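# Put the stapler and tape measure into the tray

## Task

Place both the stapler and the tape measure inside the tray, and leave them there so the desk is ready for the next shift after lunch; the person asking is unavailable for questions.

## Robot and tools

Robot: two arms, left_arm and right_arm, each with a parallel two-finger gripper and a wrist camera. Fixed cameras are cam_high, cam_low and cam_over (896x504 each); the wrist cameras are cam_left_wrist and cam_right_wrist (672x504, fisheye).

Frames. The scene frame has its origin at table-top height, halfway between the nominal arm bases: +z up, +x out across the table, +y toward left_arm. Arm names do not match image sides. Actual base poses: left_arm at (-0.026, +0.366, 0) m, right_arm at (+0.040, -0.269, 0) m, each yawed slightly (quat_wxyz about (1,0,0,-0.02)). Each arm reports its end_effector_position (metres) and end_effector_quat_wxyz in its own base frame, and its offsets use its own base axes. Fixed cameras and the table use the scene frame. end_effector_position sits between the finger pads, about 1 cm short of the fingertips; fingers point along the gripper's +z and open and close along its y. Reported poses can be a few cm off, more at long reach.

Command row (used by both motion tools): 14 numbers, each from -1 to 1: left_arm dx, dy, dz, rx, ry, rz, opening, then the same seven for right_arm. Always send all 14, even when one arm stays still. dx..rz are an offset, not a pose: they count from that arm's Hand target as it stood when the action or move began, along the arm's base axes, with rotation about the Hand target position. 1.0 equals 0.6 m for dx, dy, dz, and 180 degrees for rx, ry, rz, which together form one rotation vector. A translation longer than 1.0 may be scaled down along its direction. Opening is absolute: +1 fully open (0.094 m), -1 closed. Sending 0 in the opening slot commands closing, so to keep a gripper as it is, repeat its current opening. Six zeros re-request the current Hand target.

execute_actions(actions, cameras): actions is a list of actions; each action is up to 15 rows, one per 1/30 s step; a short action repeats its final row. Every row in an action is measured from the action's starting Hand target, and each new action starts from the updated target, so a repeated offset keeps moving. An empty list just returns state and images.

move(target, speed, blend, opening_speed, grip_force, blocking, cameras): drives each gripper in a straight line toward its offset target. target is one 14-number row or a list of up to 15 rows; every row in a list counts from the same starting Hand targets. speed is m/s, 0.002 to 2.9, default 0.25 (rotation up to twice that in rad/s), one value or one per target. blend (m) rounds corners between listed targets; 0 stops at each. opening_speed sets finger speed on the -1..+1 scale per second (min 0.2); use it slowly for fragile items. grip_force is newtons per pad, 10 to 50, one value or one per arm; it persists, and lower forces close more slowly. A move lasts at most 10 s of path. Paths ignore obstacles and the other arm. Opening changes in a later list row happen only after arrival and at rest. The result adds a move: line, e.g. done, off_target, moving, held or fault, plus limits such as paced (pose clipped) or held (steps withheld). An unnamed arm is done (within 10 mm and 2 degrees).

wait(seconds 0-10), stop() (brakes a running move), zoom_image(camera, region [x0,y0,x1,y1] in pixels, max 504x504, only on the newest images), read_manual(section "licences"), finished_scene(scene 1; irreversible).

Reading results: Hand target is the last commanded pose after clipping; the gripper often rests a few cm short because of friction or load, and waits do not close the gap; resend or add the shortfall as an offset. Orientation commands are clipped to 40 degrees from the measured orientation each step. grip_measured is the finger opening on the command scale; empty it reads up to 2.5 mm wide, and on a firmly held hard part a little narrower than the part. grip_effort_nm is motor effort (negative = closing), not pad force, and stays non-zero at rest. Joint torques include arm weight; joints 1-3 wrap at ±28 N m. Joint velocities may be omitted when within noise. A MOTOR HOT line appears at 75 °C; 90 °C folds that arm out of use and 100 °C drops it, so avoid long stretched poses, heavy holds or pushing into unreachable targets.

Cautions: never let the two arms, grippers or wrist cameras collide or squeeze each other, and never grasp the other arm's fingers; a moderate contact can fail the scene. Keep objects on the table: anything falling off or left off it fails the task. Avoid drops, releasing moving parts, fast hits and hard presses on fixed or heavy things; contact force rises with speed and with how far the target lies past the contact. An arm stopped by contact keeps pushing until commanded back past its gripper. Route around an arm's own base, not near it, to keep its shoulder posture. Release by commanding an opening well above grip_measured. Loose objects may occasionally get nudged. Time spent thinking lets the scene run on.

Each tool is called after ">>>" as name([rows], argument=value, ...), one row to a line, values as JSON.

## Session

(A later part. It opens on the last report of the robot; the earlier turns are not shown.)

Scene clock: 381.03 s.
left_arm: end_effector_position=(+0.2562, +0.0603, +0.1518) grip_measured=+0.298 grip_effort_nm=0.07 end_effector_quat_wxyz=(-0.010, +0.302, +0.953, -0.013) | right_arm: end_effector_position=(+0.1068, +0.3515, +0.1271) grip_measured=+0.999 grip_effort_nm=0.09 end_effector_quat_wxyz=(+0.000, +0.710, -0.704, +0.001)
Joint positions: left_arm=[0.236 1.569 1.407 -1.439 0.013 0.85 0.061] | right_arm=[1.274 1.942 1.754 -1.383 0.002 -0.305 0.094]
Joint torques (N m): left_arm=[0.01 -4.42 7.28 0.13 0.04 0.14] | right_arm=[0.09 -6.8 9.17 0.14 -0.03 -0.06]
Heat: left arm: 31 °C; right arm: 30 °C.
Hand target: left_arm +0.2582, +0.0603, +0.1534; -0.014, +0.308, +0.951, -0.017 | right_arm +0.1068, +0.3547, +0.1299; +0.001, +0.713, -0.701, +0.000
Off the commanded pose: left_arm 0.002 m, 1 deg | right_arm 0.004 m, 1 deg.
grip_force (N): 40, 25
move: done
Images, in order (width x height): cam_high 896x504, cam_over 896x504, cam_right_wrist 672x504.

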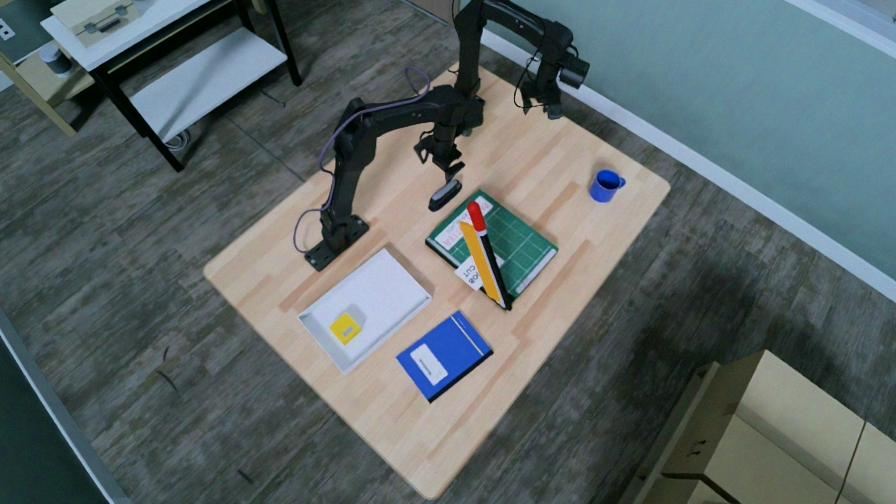

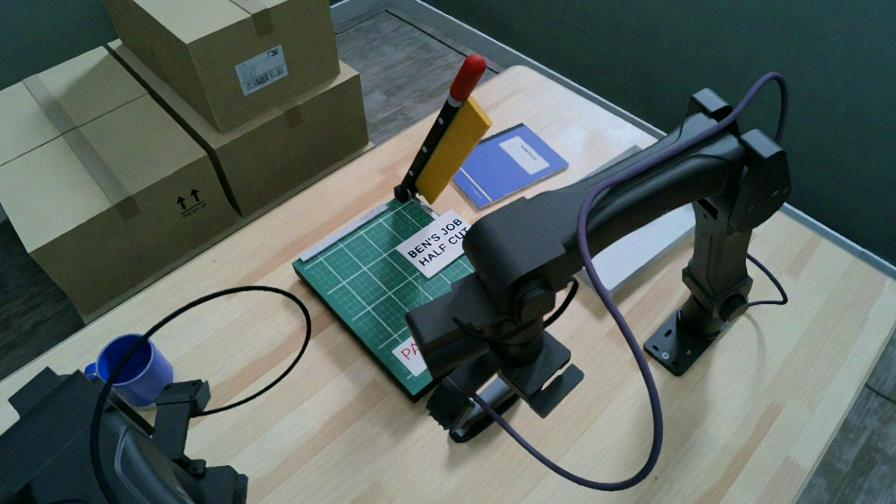

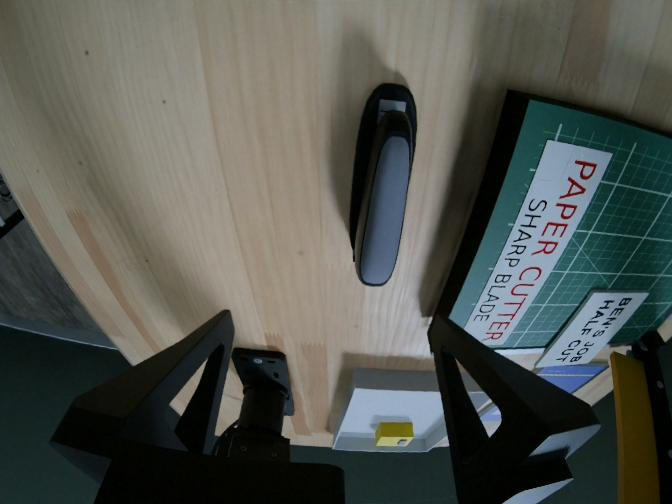

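>>> move(target=[0,0,0,0,0,0,0.3,0.06,0.025,-0.05,0,0,-0.02,1], speed=0.15, cameras=["cam_over","cam_right_wrist"])

Scene clock: 395.63 s.
left_arm: end_effector_position=(+0.2562, +0.0603, +0.1518) grip_measured=+0.298 grip_effort_nm=0.07 end_effector_quat_wxyz=(-0.010, +0.302, +0.953, -0.013) | right_arm: end_effector_position=(+0.1410, +0.3635, +0.0971) grip_measured=+0.999 grip_effort_nm=0.09 end_effector_quat_wxyz=(+0.007, +0.688, -0.726, +0.004)
Joint positions: left_arm=[0.236 1.569 1.407 -1.439 0.013 0.85 0.061] | right_arm=[1.199 2.05 1.789 -1.325 0.002 -0.319 0.094]
Joint torques (N m): left_arm=[0.02 -4.41 7.28 0.14 0.04 0.14] | right_arm=[-0.01 -7.73 9.05 0.26 -0.05 -0.08]
Heat: left arm: 31 °C; right arm: 31 °C.
Hand target: left_arm +0.2582, +0.0603, +0.1534; -0.014, +0.308, +0.951, -0.017 | right_arm +0.1427, +0.3697, +0.1000; +0.001, +0.691, -0.723, -0.001
Off the commanded pose: left_arm 0.003 m, 1 deg | right_arm 0.007 m, 1 deg.
grip_force (N): 40, 25
move: done
Images, in order (width x height): cam_over 896x504, cam_right_wrist 672x504.

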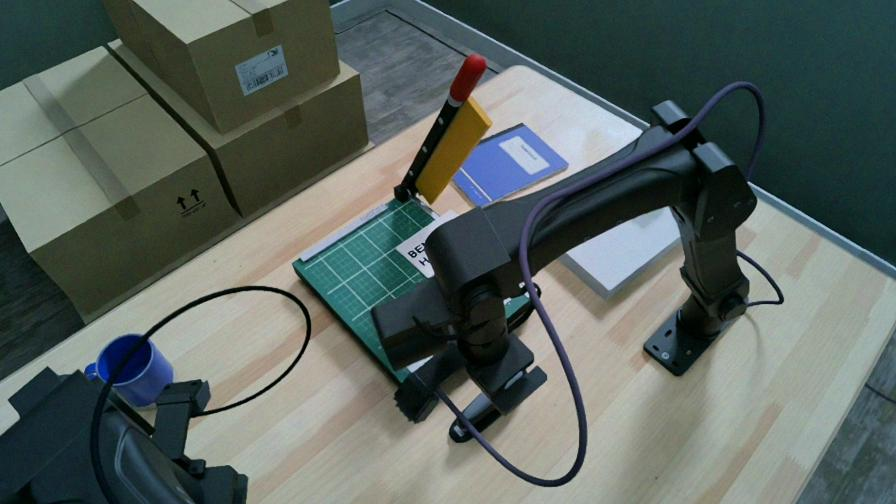

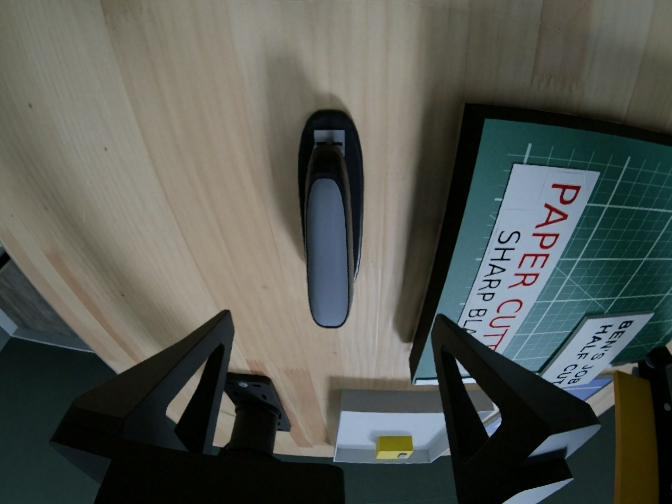

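>>> move([
  [0,0,0,0,0,0,0.3,0,0.025,-0.04,0,0,0,0.3],
  [0,0,0,0,0,0,0.3,-0.001,0.025,-0.075,0,0,0,0.3],
], speed=0.06, cameras=["cam_over","cam_right_wrist"])

Scene clock: 410.67 s.
left_arm: end_effector_position=(+0.2562, +0.0603, +0.1518) grip_measured=+0.298 grip_effort_nm=0.07 end_effector_quat_wxyz=(-0.010, +0.302, +0.953, -0.013) | right_arm: end_effector_position=(+0.1462, +0.3880, +0.0639) grip_measured=+0.302 grip_effort_nm=-0.06 end_effector_quat_wxyz=(-0.012, +0.690, -0.724, -0.005)
Joint positions: left_arm=[0.236 1.569 1.407 -1.439 0.013 0.85 0.061] | right_arm=[1.209 2.12 1.762 -1.187 0.002 -0.314 0.061]
Joint torques (N m): left_arm=[0.01 -4.41 7.28 0.13 0.04 0.14] | right_arm=[0.54 -8.05 5.34 0.36 -0.04 0.03]
Heat: left arm: 32 °C; right arm: 31 °C.
Hand target: left_arm +0.2582, +0.0603, +0.1534; -0.014, +0.308, +0.951, -0.017 | right_arm +0.1422, +0.3848, +0.0549; +0.001, +0.691, -0.723, -0.001
Off the commanded pose: left_arm 0.003 m, 1 deg | right_arm 0.010 m, 2 deg.
grip_force (N): 40, 25
move: done
Images, in order (width x height): cam_over 896x504, cam_right_wrist 672x504.

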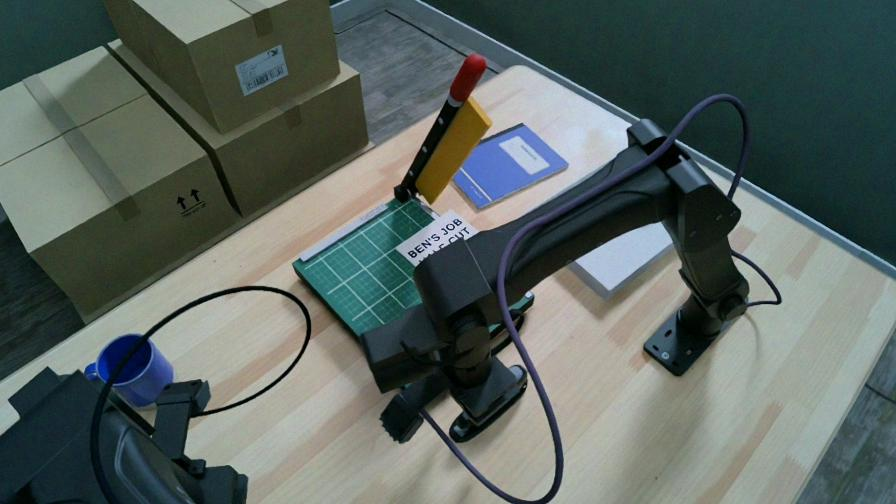

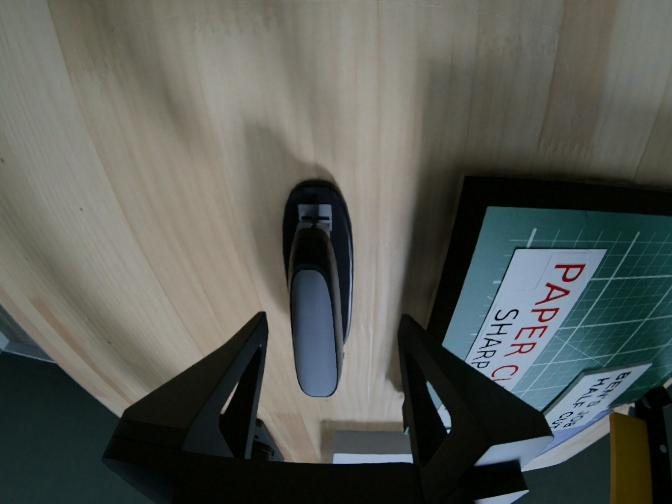

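>>> move([
  [0,0,0,0,0,0,0.3,-0.015,0,0,0,0,0,0.3],
  [0,0,0,0,0,0,0.3,-0.015,0,-0.065,0,0,0,0.3],
], speed=0.06, cameras=["cam_over","cam_right_wrist"])

Scene clock: 417.47 s.
left_arm: end_effector_position=(+0.2562, +0.0603, +0.1518) grip_measured=+0.298 grip_effort_nm=0.07 end_effector_quat_wxyz=(-0.010, +0.302, +0.953, -0.013) | right_arm: end_effector_position=(+0.1371, +0.3889, +0.0244) grip_measured=+0.302 grip_effort_nm=-0.06 end_effector_quat_wxyz=(-0.011, +0.690, -0.723, -0.005)
Joint positions: left_arm=[0.236 1.569 1.407 -1.439 0.013 0.85 0.061] | right_arm=[1.23 2.142 1.638 -1.042 0.002 -0.294 0.061]
Joint torques (N m): left_arm=[0.02 -4.41 7.3 0.14 0.04 0.14] | right_arm=[0.34 -8.08 5.16 0.35 -0.02 0.04]
Heat: left arm: 32 °C; right arm: 31 °C.
Hand target: left_arm +0.2582, +0.0603, +0.1534; -0.014, +0.308, +0.951, -0.017 | right_arm +0.1332, +0.3848, +0.0159; +0.001, +0.691, -0.723, -0.001
Off the commanded pose: left_arm 0.003 m, 1 deg | right_arm 0.010 m, 2 deg.
grip_force (N): 40, 25
move: done
Images, in order (width x height): cam_over 896x504, cam_right_wrist 672x504.

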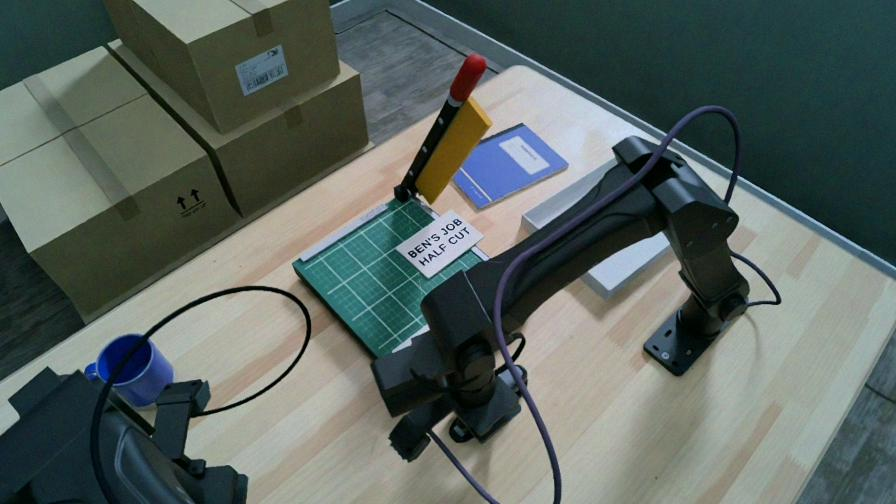

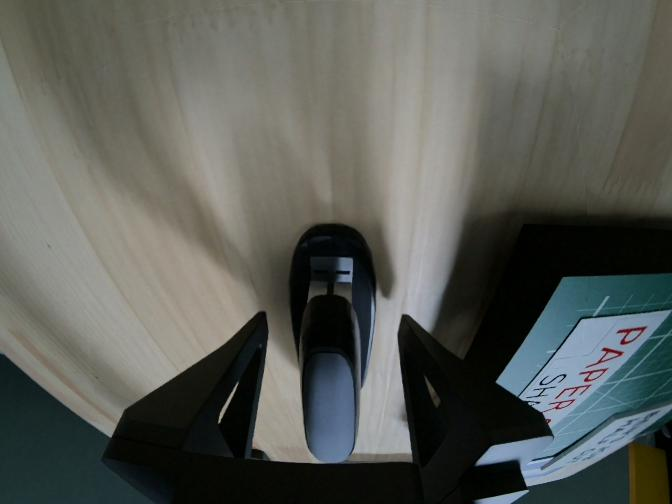

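>>> move([
  [0,0,0,0,0,0,0.3,0,-0.008,-0.012,0,0,0,0.3],
  [0,0,0,0,0,0,0.3,0,-0.008,-0.012,0,0,0,-1],
], speed=0.05, grip_force=40, cameras=["cam_over","cam_right_wrist"])

Scene clock: 424.40 s.
left_arm: end_effector_position=(+0.2562, +0.0603, +0.1518) grip_measured=+0.298 grip_effort_nm=0.07 end_effector_quat_wxyz=(-0.010, +0.302, +0.953, -0.013) | right_arm: end_effector_position=(+0.1369, +0.3856, +0.0155) grip_measured=-0.193 grip_effort_nm=-0.80 end_effector_quat_wxyz=(-0.011, +0.690, -0.724, -0.003)
Joint positions: left_arm=[0.236 1.569 1.407 -1.439 0.013 0.85 0.061] | right_arm=[1.23 2.142 1.601 -1.007 0.005 -0.294 0.038]
Joint torques (N m): left_arm=[0.02 -4.41 7.3 0.14 0.04 0.14] | right_arm=[0.09 -8.65 4.6 0.36 -0.08 0.01]
Heat: left arm: 32 °C; right arm: 31 °C.
Hand target: left_arm +0.2582, +0.0603, +0.1534; -0.014, +0.308, +0.951, -0.017 | right_arm +0.1333, +0.3800, +0.0088; +0.001, +0.691, -0.723, -0.001
Off the commanded pose: left_arm 0.003 m, 1 deg | right_arm 0.010 m, 1 deg.
grip_force (N): 40, 40
move: done
Images, in order (width x height): cam_over 896x504, cam_right_wrist 672x504.

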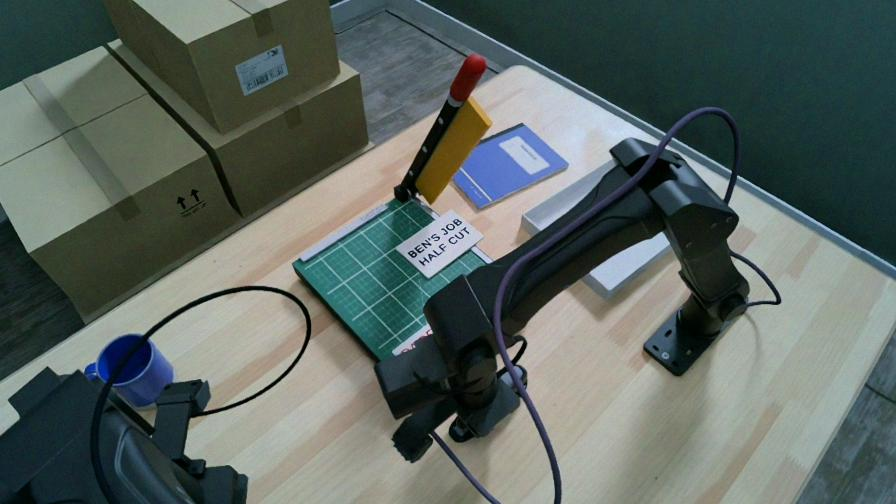

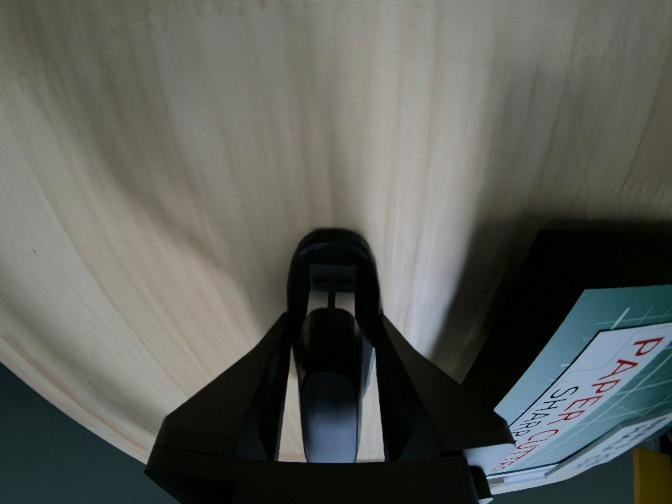

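>>> move([
  [0,0,0,0,0,0,0.3,0,0,0.2,0,0,0,-1],
  [0,0,0,0,0,0,0.3,0.061,-0.3,0.235,0,0,-0.205,-1],
  [0,0,0,0,0,0,0.3,0.178,-0.567,0.235,0,0,-0.455,-1],
  [0,0,0,0,0,0,0.3,0.225,-0.725,0.2,0,0,-0.483,-1],
], blend=[0.03,0.03,0.03,0], speed=[0.1,0.2,0.2,0.2])

Scene clock: 444.80 s.
left_arm: end_effector_position=(+0.2562, +0.0603, +0.1518) grip_measured=+0.298 grip_effort_nm=0.07 end_effector_quat_wxyz=(-0.010, +0.302, +0.953, -0.013) | right_arm: end_effector_position=(+0.2623, -0.0551, +0.1213) grip_measured=-0.194 grip_effort_nm=-0.83 end_effector_quat_wxyz=(-0.010, +0.000, +1.000, -0.001)
Joint positions: left_arm=[0.236 1.569 1.407 -1.439 0.013 0.85 0.061] | right_arm=[-0.207 1.574 1.291 -1.306 0.006 -0.208 0.038]
Joint velocities: left_arm=[-0.012 0.012 0.002 -0.066 -0.183 0.022 -0.001] | right_arm=[within noise]
Joint torques (N m): left_arm=[0.02 -4.41 7.28 0.14 0.04 0.14] | right_arm=[-0.08 -4.67 9.57 0.16 -0.09 -0.07]
Heat: left arm: 32 °C; right arm: 30 °C.
Hand target: left_arm +0.2582, +0.0603, +0.1534; -0.014, +0.308, +0.951, -0.017 | right_arm +0.2683, -0.0550, +0.1288; +0.000, -0.004, +1.000, +0.001
Off the commanded pose: left_arm 0.003 m, 1 deg | right_arm 0.010 m, 1 deg.
grip_force (N): 40, 40
move: done

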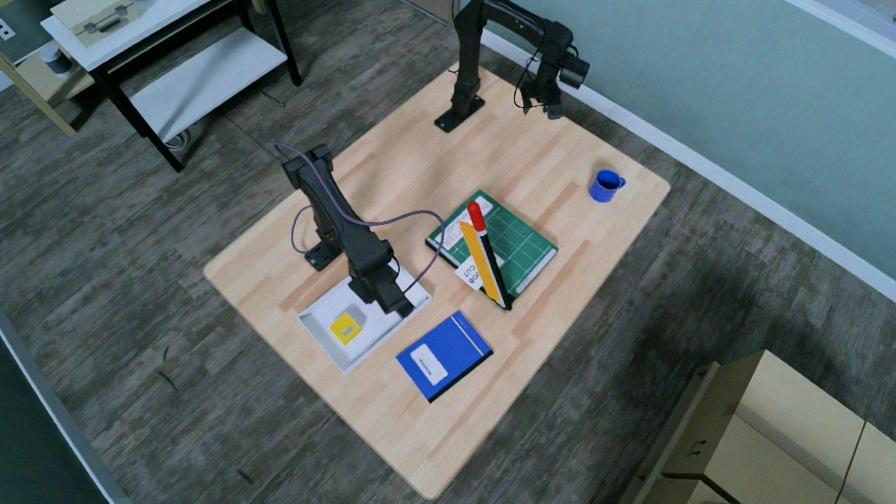

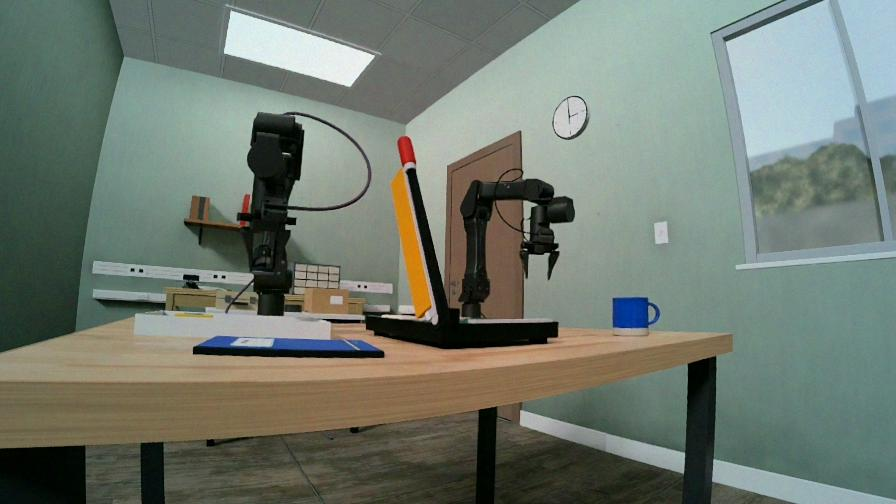

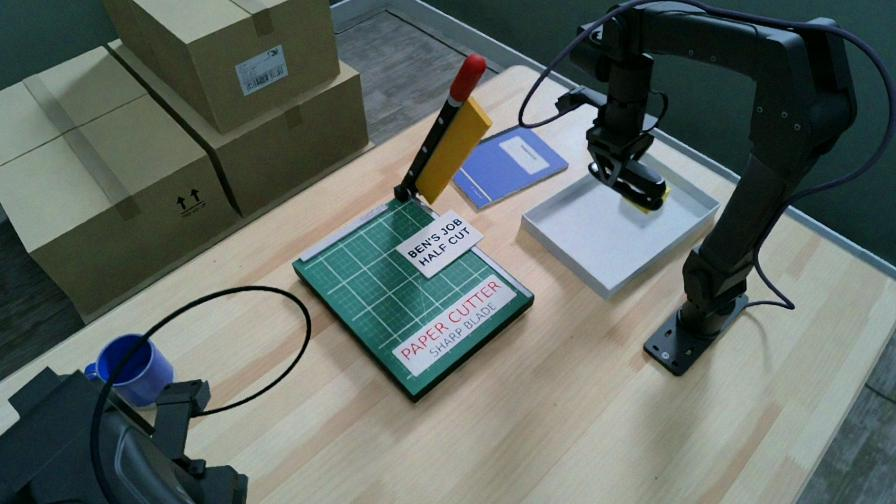

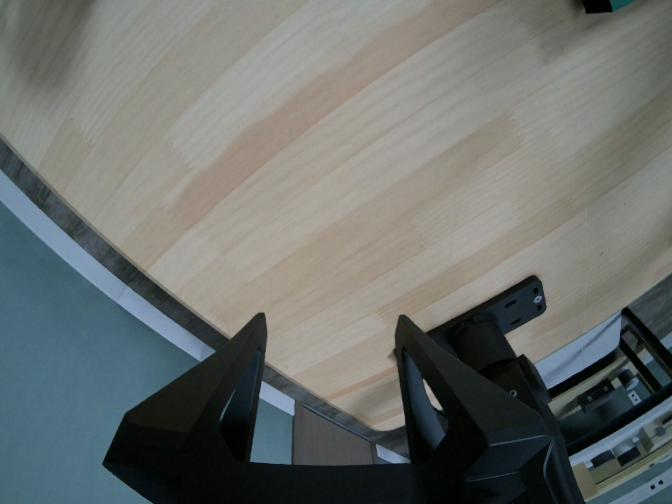

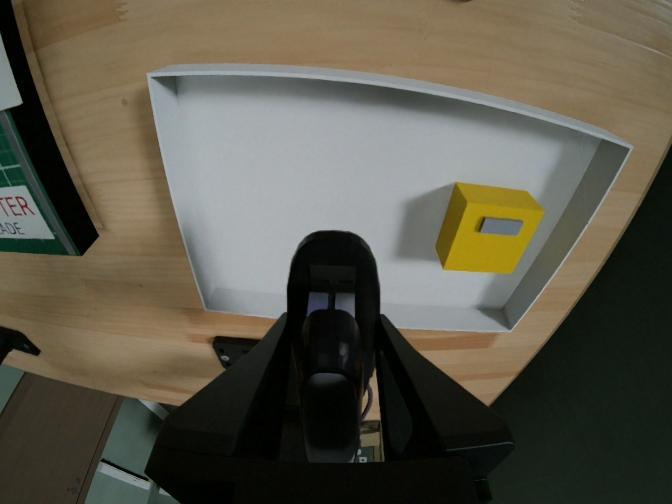

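>>> move(target=[0,0,0,0,0,0,0.3,0.004,0.003,-0.11,0,0,0,-1], speed=0.1, cameras=["cam_over","cam_right_wrist"])

Scene clock: 451.93 s.
left_arm: end_effector_position=(+0.2562, +0.0603, +0.1518) grip_measured=+0.298 grip_effort_nm=0.07 end_effector_quat_wxyz=(-0.010, +0.302, +0.953, -0.013) | right_arm: end_effector_position=(+0.2751, -0.0570, +0.0663) grip_measured=-0.194 grip_effort_nm=-0.83 end_effector_quat_wxyz=(+0.010, -0.002, +1.000, -0.005)
Joint positions: left_arm=[0.236 1.569 1.407 -1.439 0.013 0.85 0.061] | right_arm=[-0.204 1.617 1.114 -1.047 0.006 -0.208 0.038]
Joint torques (N m): left_arm=[0.01 -4.41 7.27 0.14 0.04 0.14] | right_arm=[0.54 -4.79 5.44 0.26 -0.08 0.04]
Heat: left arm: 32 °C; right arm: 31 °C.
Hand target: left_arm +0.2582, +0.0603, +0.1534; -0.014, +0.308, +0.951, -0.017 | right_arm +0.2707, -0.0531, +0.0628; +0.000, -0.004, +1.000, +0.001
Off the commanded pose: left_arm 0.003 m, 1 deg | right_arm 0.007 m, 1 deg.
grip_force (N): 40, 40
move: done
Images, in order (width x height): cam_over 896x504, cam_right_wrist 672x504.

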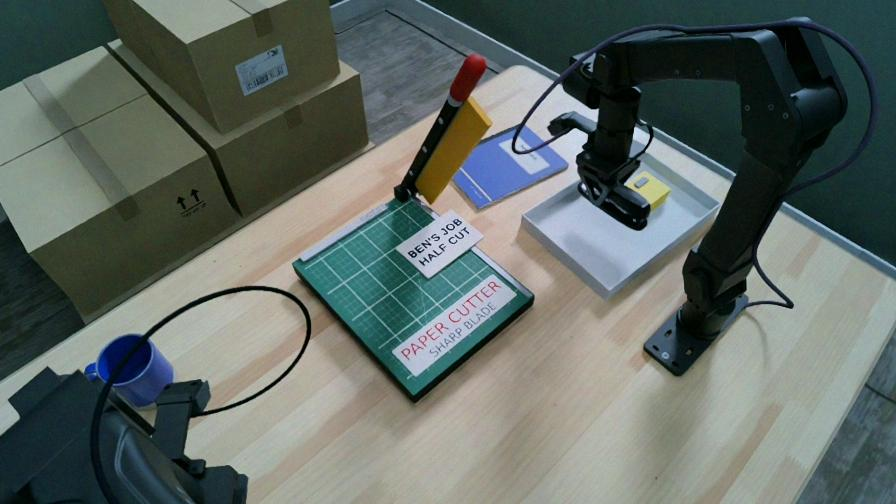

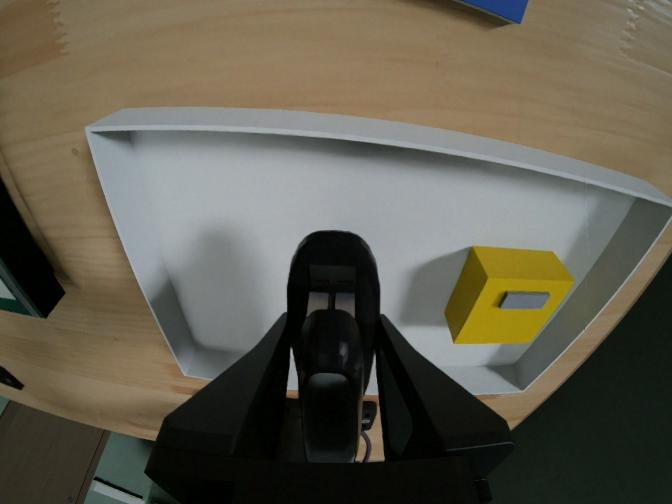

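>>> move([
  [0,0,0,0,0,0,0.3,-0.008,0.003,-0.06,0,0,0,-1],
  [0,0,0,0,0,0,0.3,-0.008,0.003,-0.083,0,0,0,-1],
], speed=[0.1,0.03], cameras=["cam_over","cam_right_wrist"])

Scene clock: 459.83 s.
left_arm: end_effector_position=(+0.2562, +0.0603, +0.1518) grip_measured=+0.298 grip_effort_nm=0.07 end_effector_quat_wxyz=(-0.010, +0.302, +0.953, -0.013) | right_arm: end_effector_position=(+0.2718, -0.0555, +0.0176) grip_measured=-0.194 grip_effort_nm=-0.83 end_effector_quat_wxyz=(+0.012, -0.003, +1.000, -0.005)
Joint positions: left_arm=[0.236 1.569 1.407 -1.439 0.013 0.85 0.061] | right_arm=[-0.201 1.669 0.963 -0.839 0.006 -0.207 0.038]
Joint torques (N m): left_arm=[0.02 -4.42 7.3 0.14 0.04 0.14] | right_arm=[0.44 -4.67 4.9 0.32 -0.08 0.04]
Heat: left arm: 32 °C; right arm: 30 °C.
Hand target: left_arm +0.2582, +0.0603, +0.1534; -0.014, +0.308, +0.951, -0.017 | right_arm +0.2660, -0.0513, +0.0131; +0.000, -0.004, +1.000, +0.001
Off the commanded pose: left_arm 0.003 m, 1 deg | right_arm 0.009 m, 2 deg.
grip_force (N): 40, 40
move: done
Images, in order (width x height): cam_over 896x504, cam_right_wrist 672x504.

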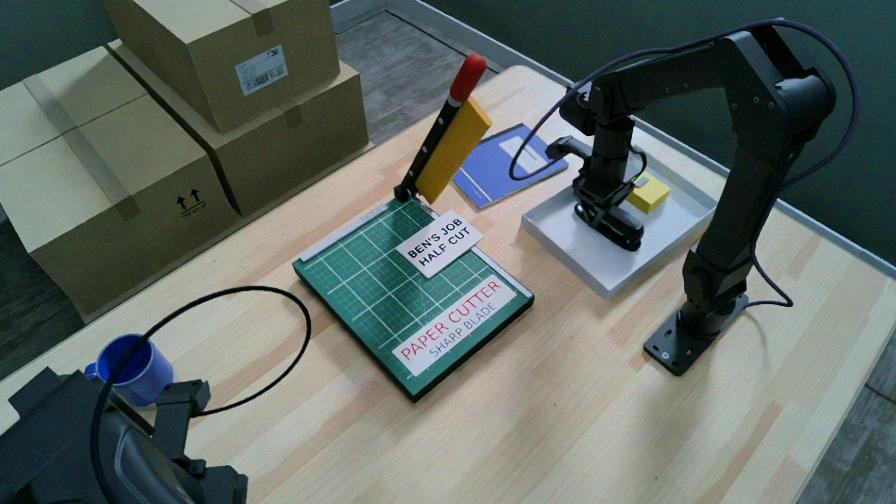

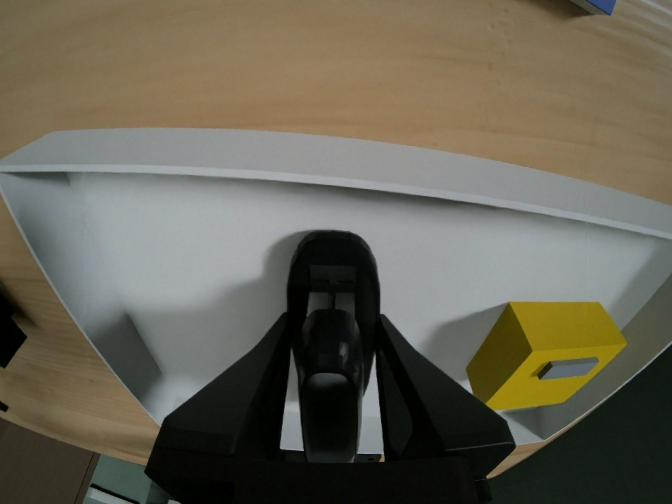

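Press down gently to find contact.

>>> move(target=[0,0,0,0,0,0,0.3,0,0,-0.014,0,0,0,-1], speed=0.03, cameras=["cam_right_wrist"])

Scene clock: 463.57 s.
left_arm: end_effector_position=(+0.2562, +0.0603, +0.1518) grip_measured=+0.298 grip_effort_nm=0.07 end_effector_quat_wxyz=(-0.010, +0.302, +0.953, -0.013) | right_arm: end_effector_position=(+0.2719, -0.0554, +0.0151) grip_measured=-0.194 grip_effort_nm=-0.83 end_effector_quat_wxyz=(+0.012, -0.003, +1.000, -0.005)
Joint positions: left_arm=[0.236 1.569 1.407 -1.439 0.013 0.85 0.061] | right_arm=[-0.201 1.673 0.956 -0.828 0.005 -0.207 0.038]
Joint torques (N m): left_arm=[0.02 -4.41 7.28 0.14 0.04 0.14] | right_arm=[0.43 -3.9 3.74 0.54 -0.08 0.04]
Heat: left arm: 32 °C; right arm: 30 °C.
Hand target: left_arm +0.2582, +0.0603, +0.1534; -0.014, +0.308, +0.951, -0.017 | right_arm +0.2659, -0.0513, +0.0046; +0.000, -0.004, +1.000, +0.001
Off the commanded pose: left_arm 0.003 m, 1 deg | right_arm 0.013 m, 2 deg.
grip_force (N): 40, 40
move: off_target (right_arm)
Images, in order (width x height): cam_right_wrist 672x504.

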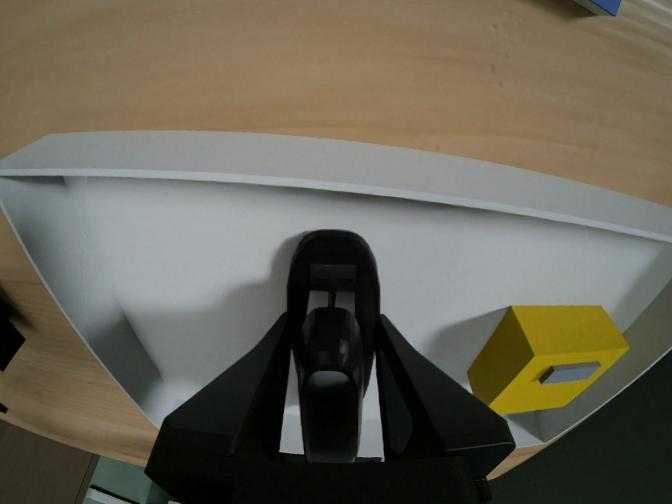

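>>> move([
  [0,0,0,0,0,0,0.3,0,0,0.012,0,0,0,0.3],
  [0,0,0,0,0,0,0.3,0,0,0.28,0,0,0,0.3],
], speed=[0.04,0.12])

Scene clock: 469.23 s.
left_arm: end_effector_position=(+0.2562, +0.0603, +0.1518) grip_measured=+0.298 grip_effort_nm=0.07 end_effector_quat_wxyz=(-0.010, +0.302, +0.953, -0.013) | right_arm: end_effector_position=(+0.2704, -0.0547, +0.1626) grip_measured=+0.298 grip_effort_nm=0.10 end_effector_quat_wxyz=(+0.000, -0.003, +1.000, -0.003)
Joint positions: left_arm=[0.236 1.569 1.407 -1.439 0.013 0.85 0.061] | right_arm=[-0.2 1.591 1.473 -1.451 0.005 -0.205 0.061]
Joint torques (N m): left_arm=[0.01 -4.41 7.28 0.14 0.04 0.14] | right_arm=[0.34 -6.06 8.79 -0.11 -0.07 0.01]
Heat: left arm: 32 °C; right arm: 30 °C.
Hand target: left_arm +0.2582, +0.0603, +0.1534; -0.014, +0.308, +0.951, -0.017 | right_arm +0.2659, -0.0513, +0.1727; +0.000, -0.004, +1.000, +0.001
Off the commanded pose: left_arm 0.003 m, 1 deg | right_arm 0.011 m, 1 deg.
grip_force (N): 40, 40
move: off_target (right_arm)

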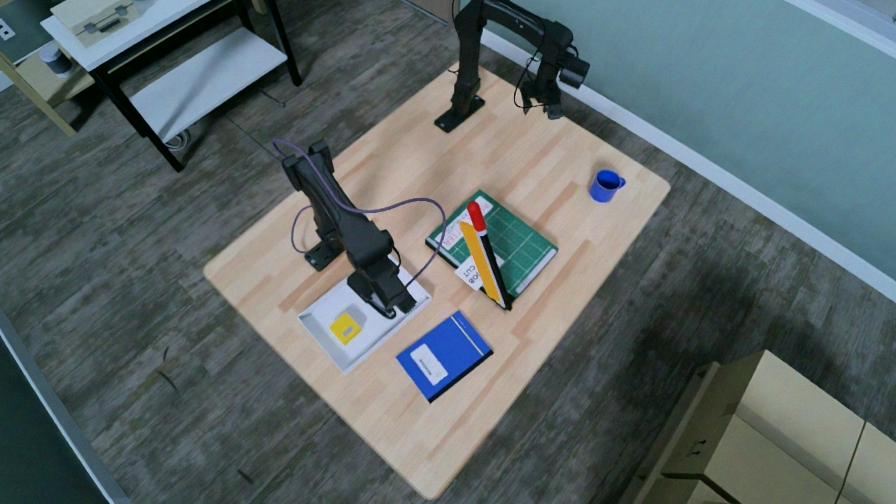

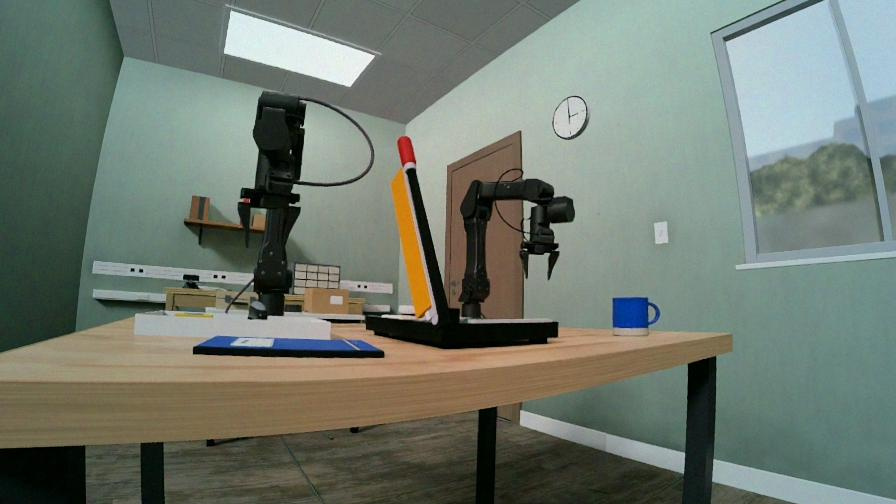

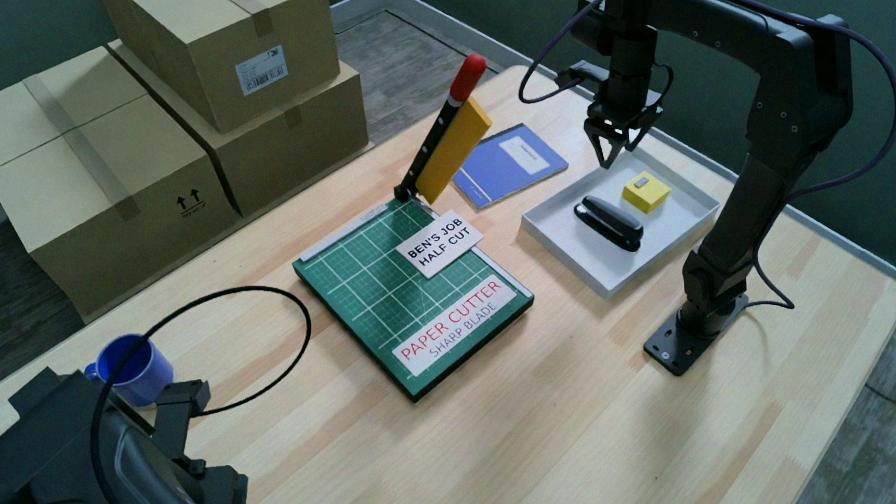

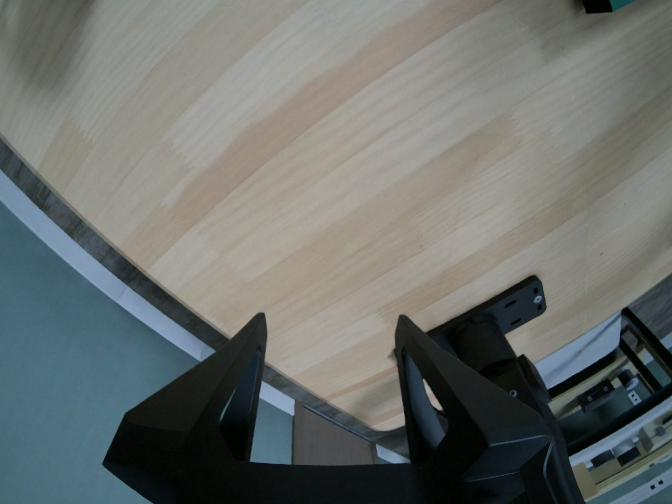

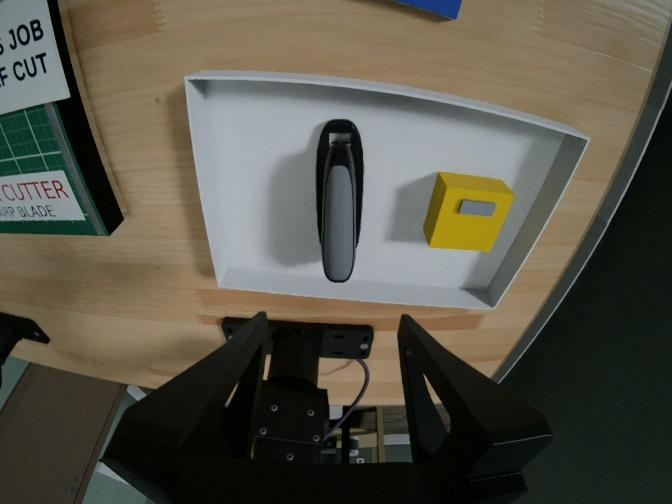

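>>> finished_scene()

The scene is finished: the task was done.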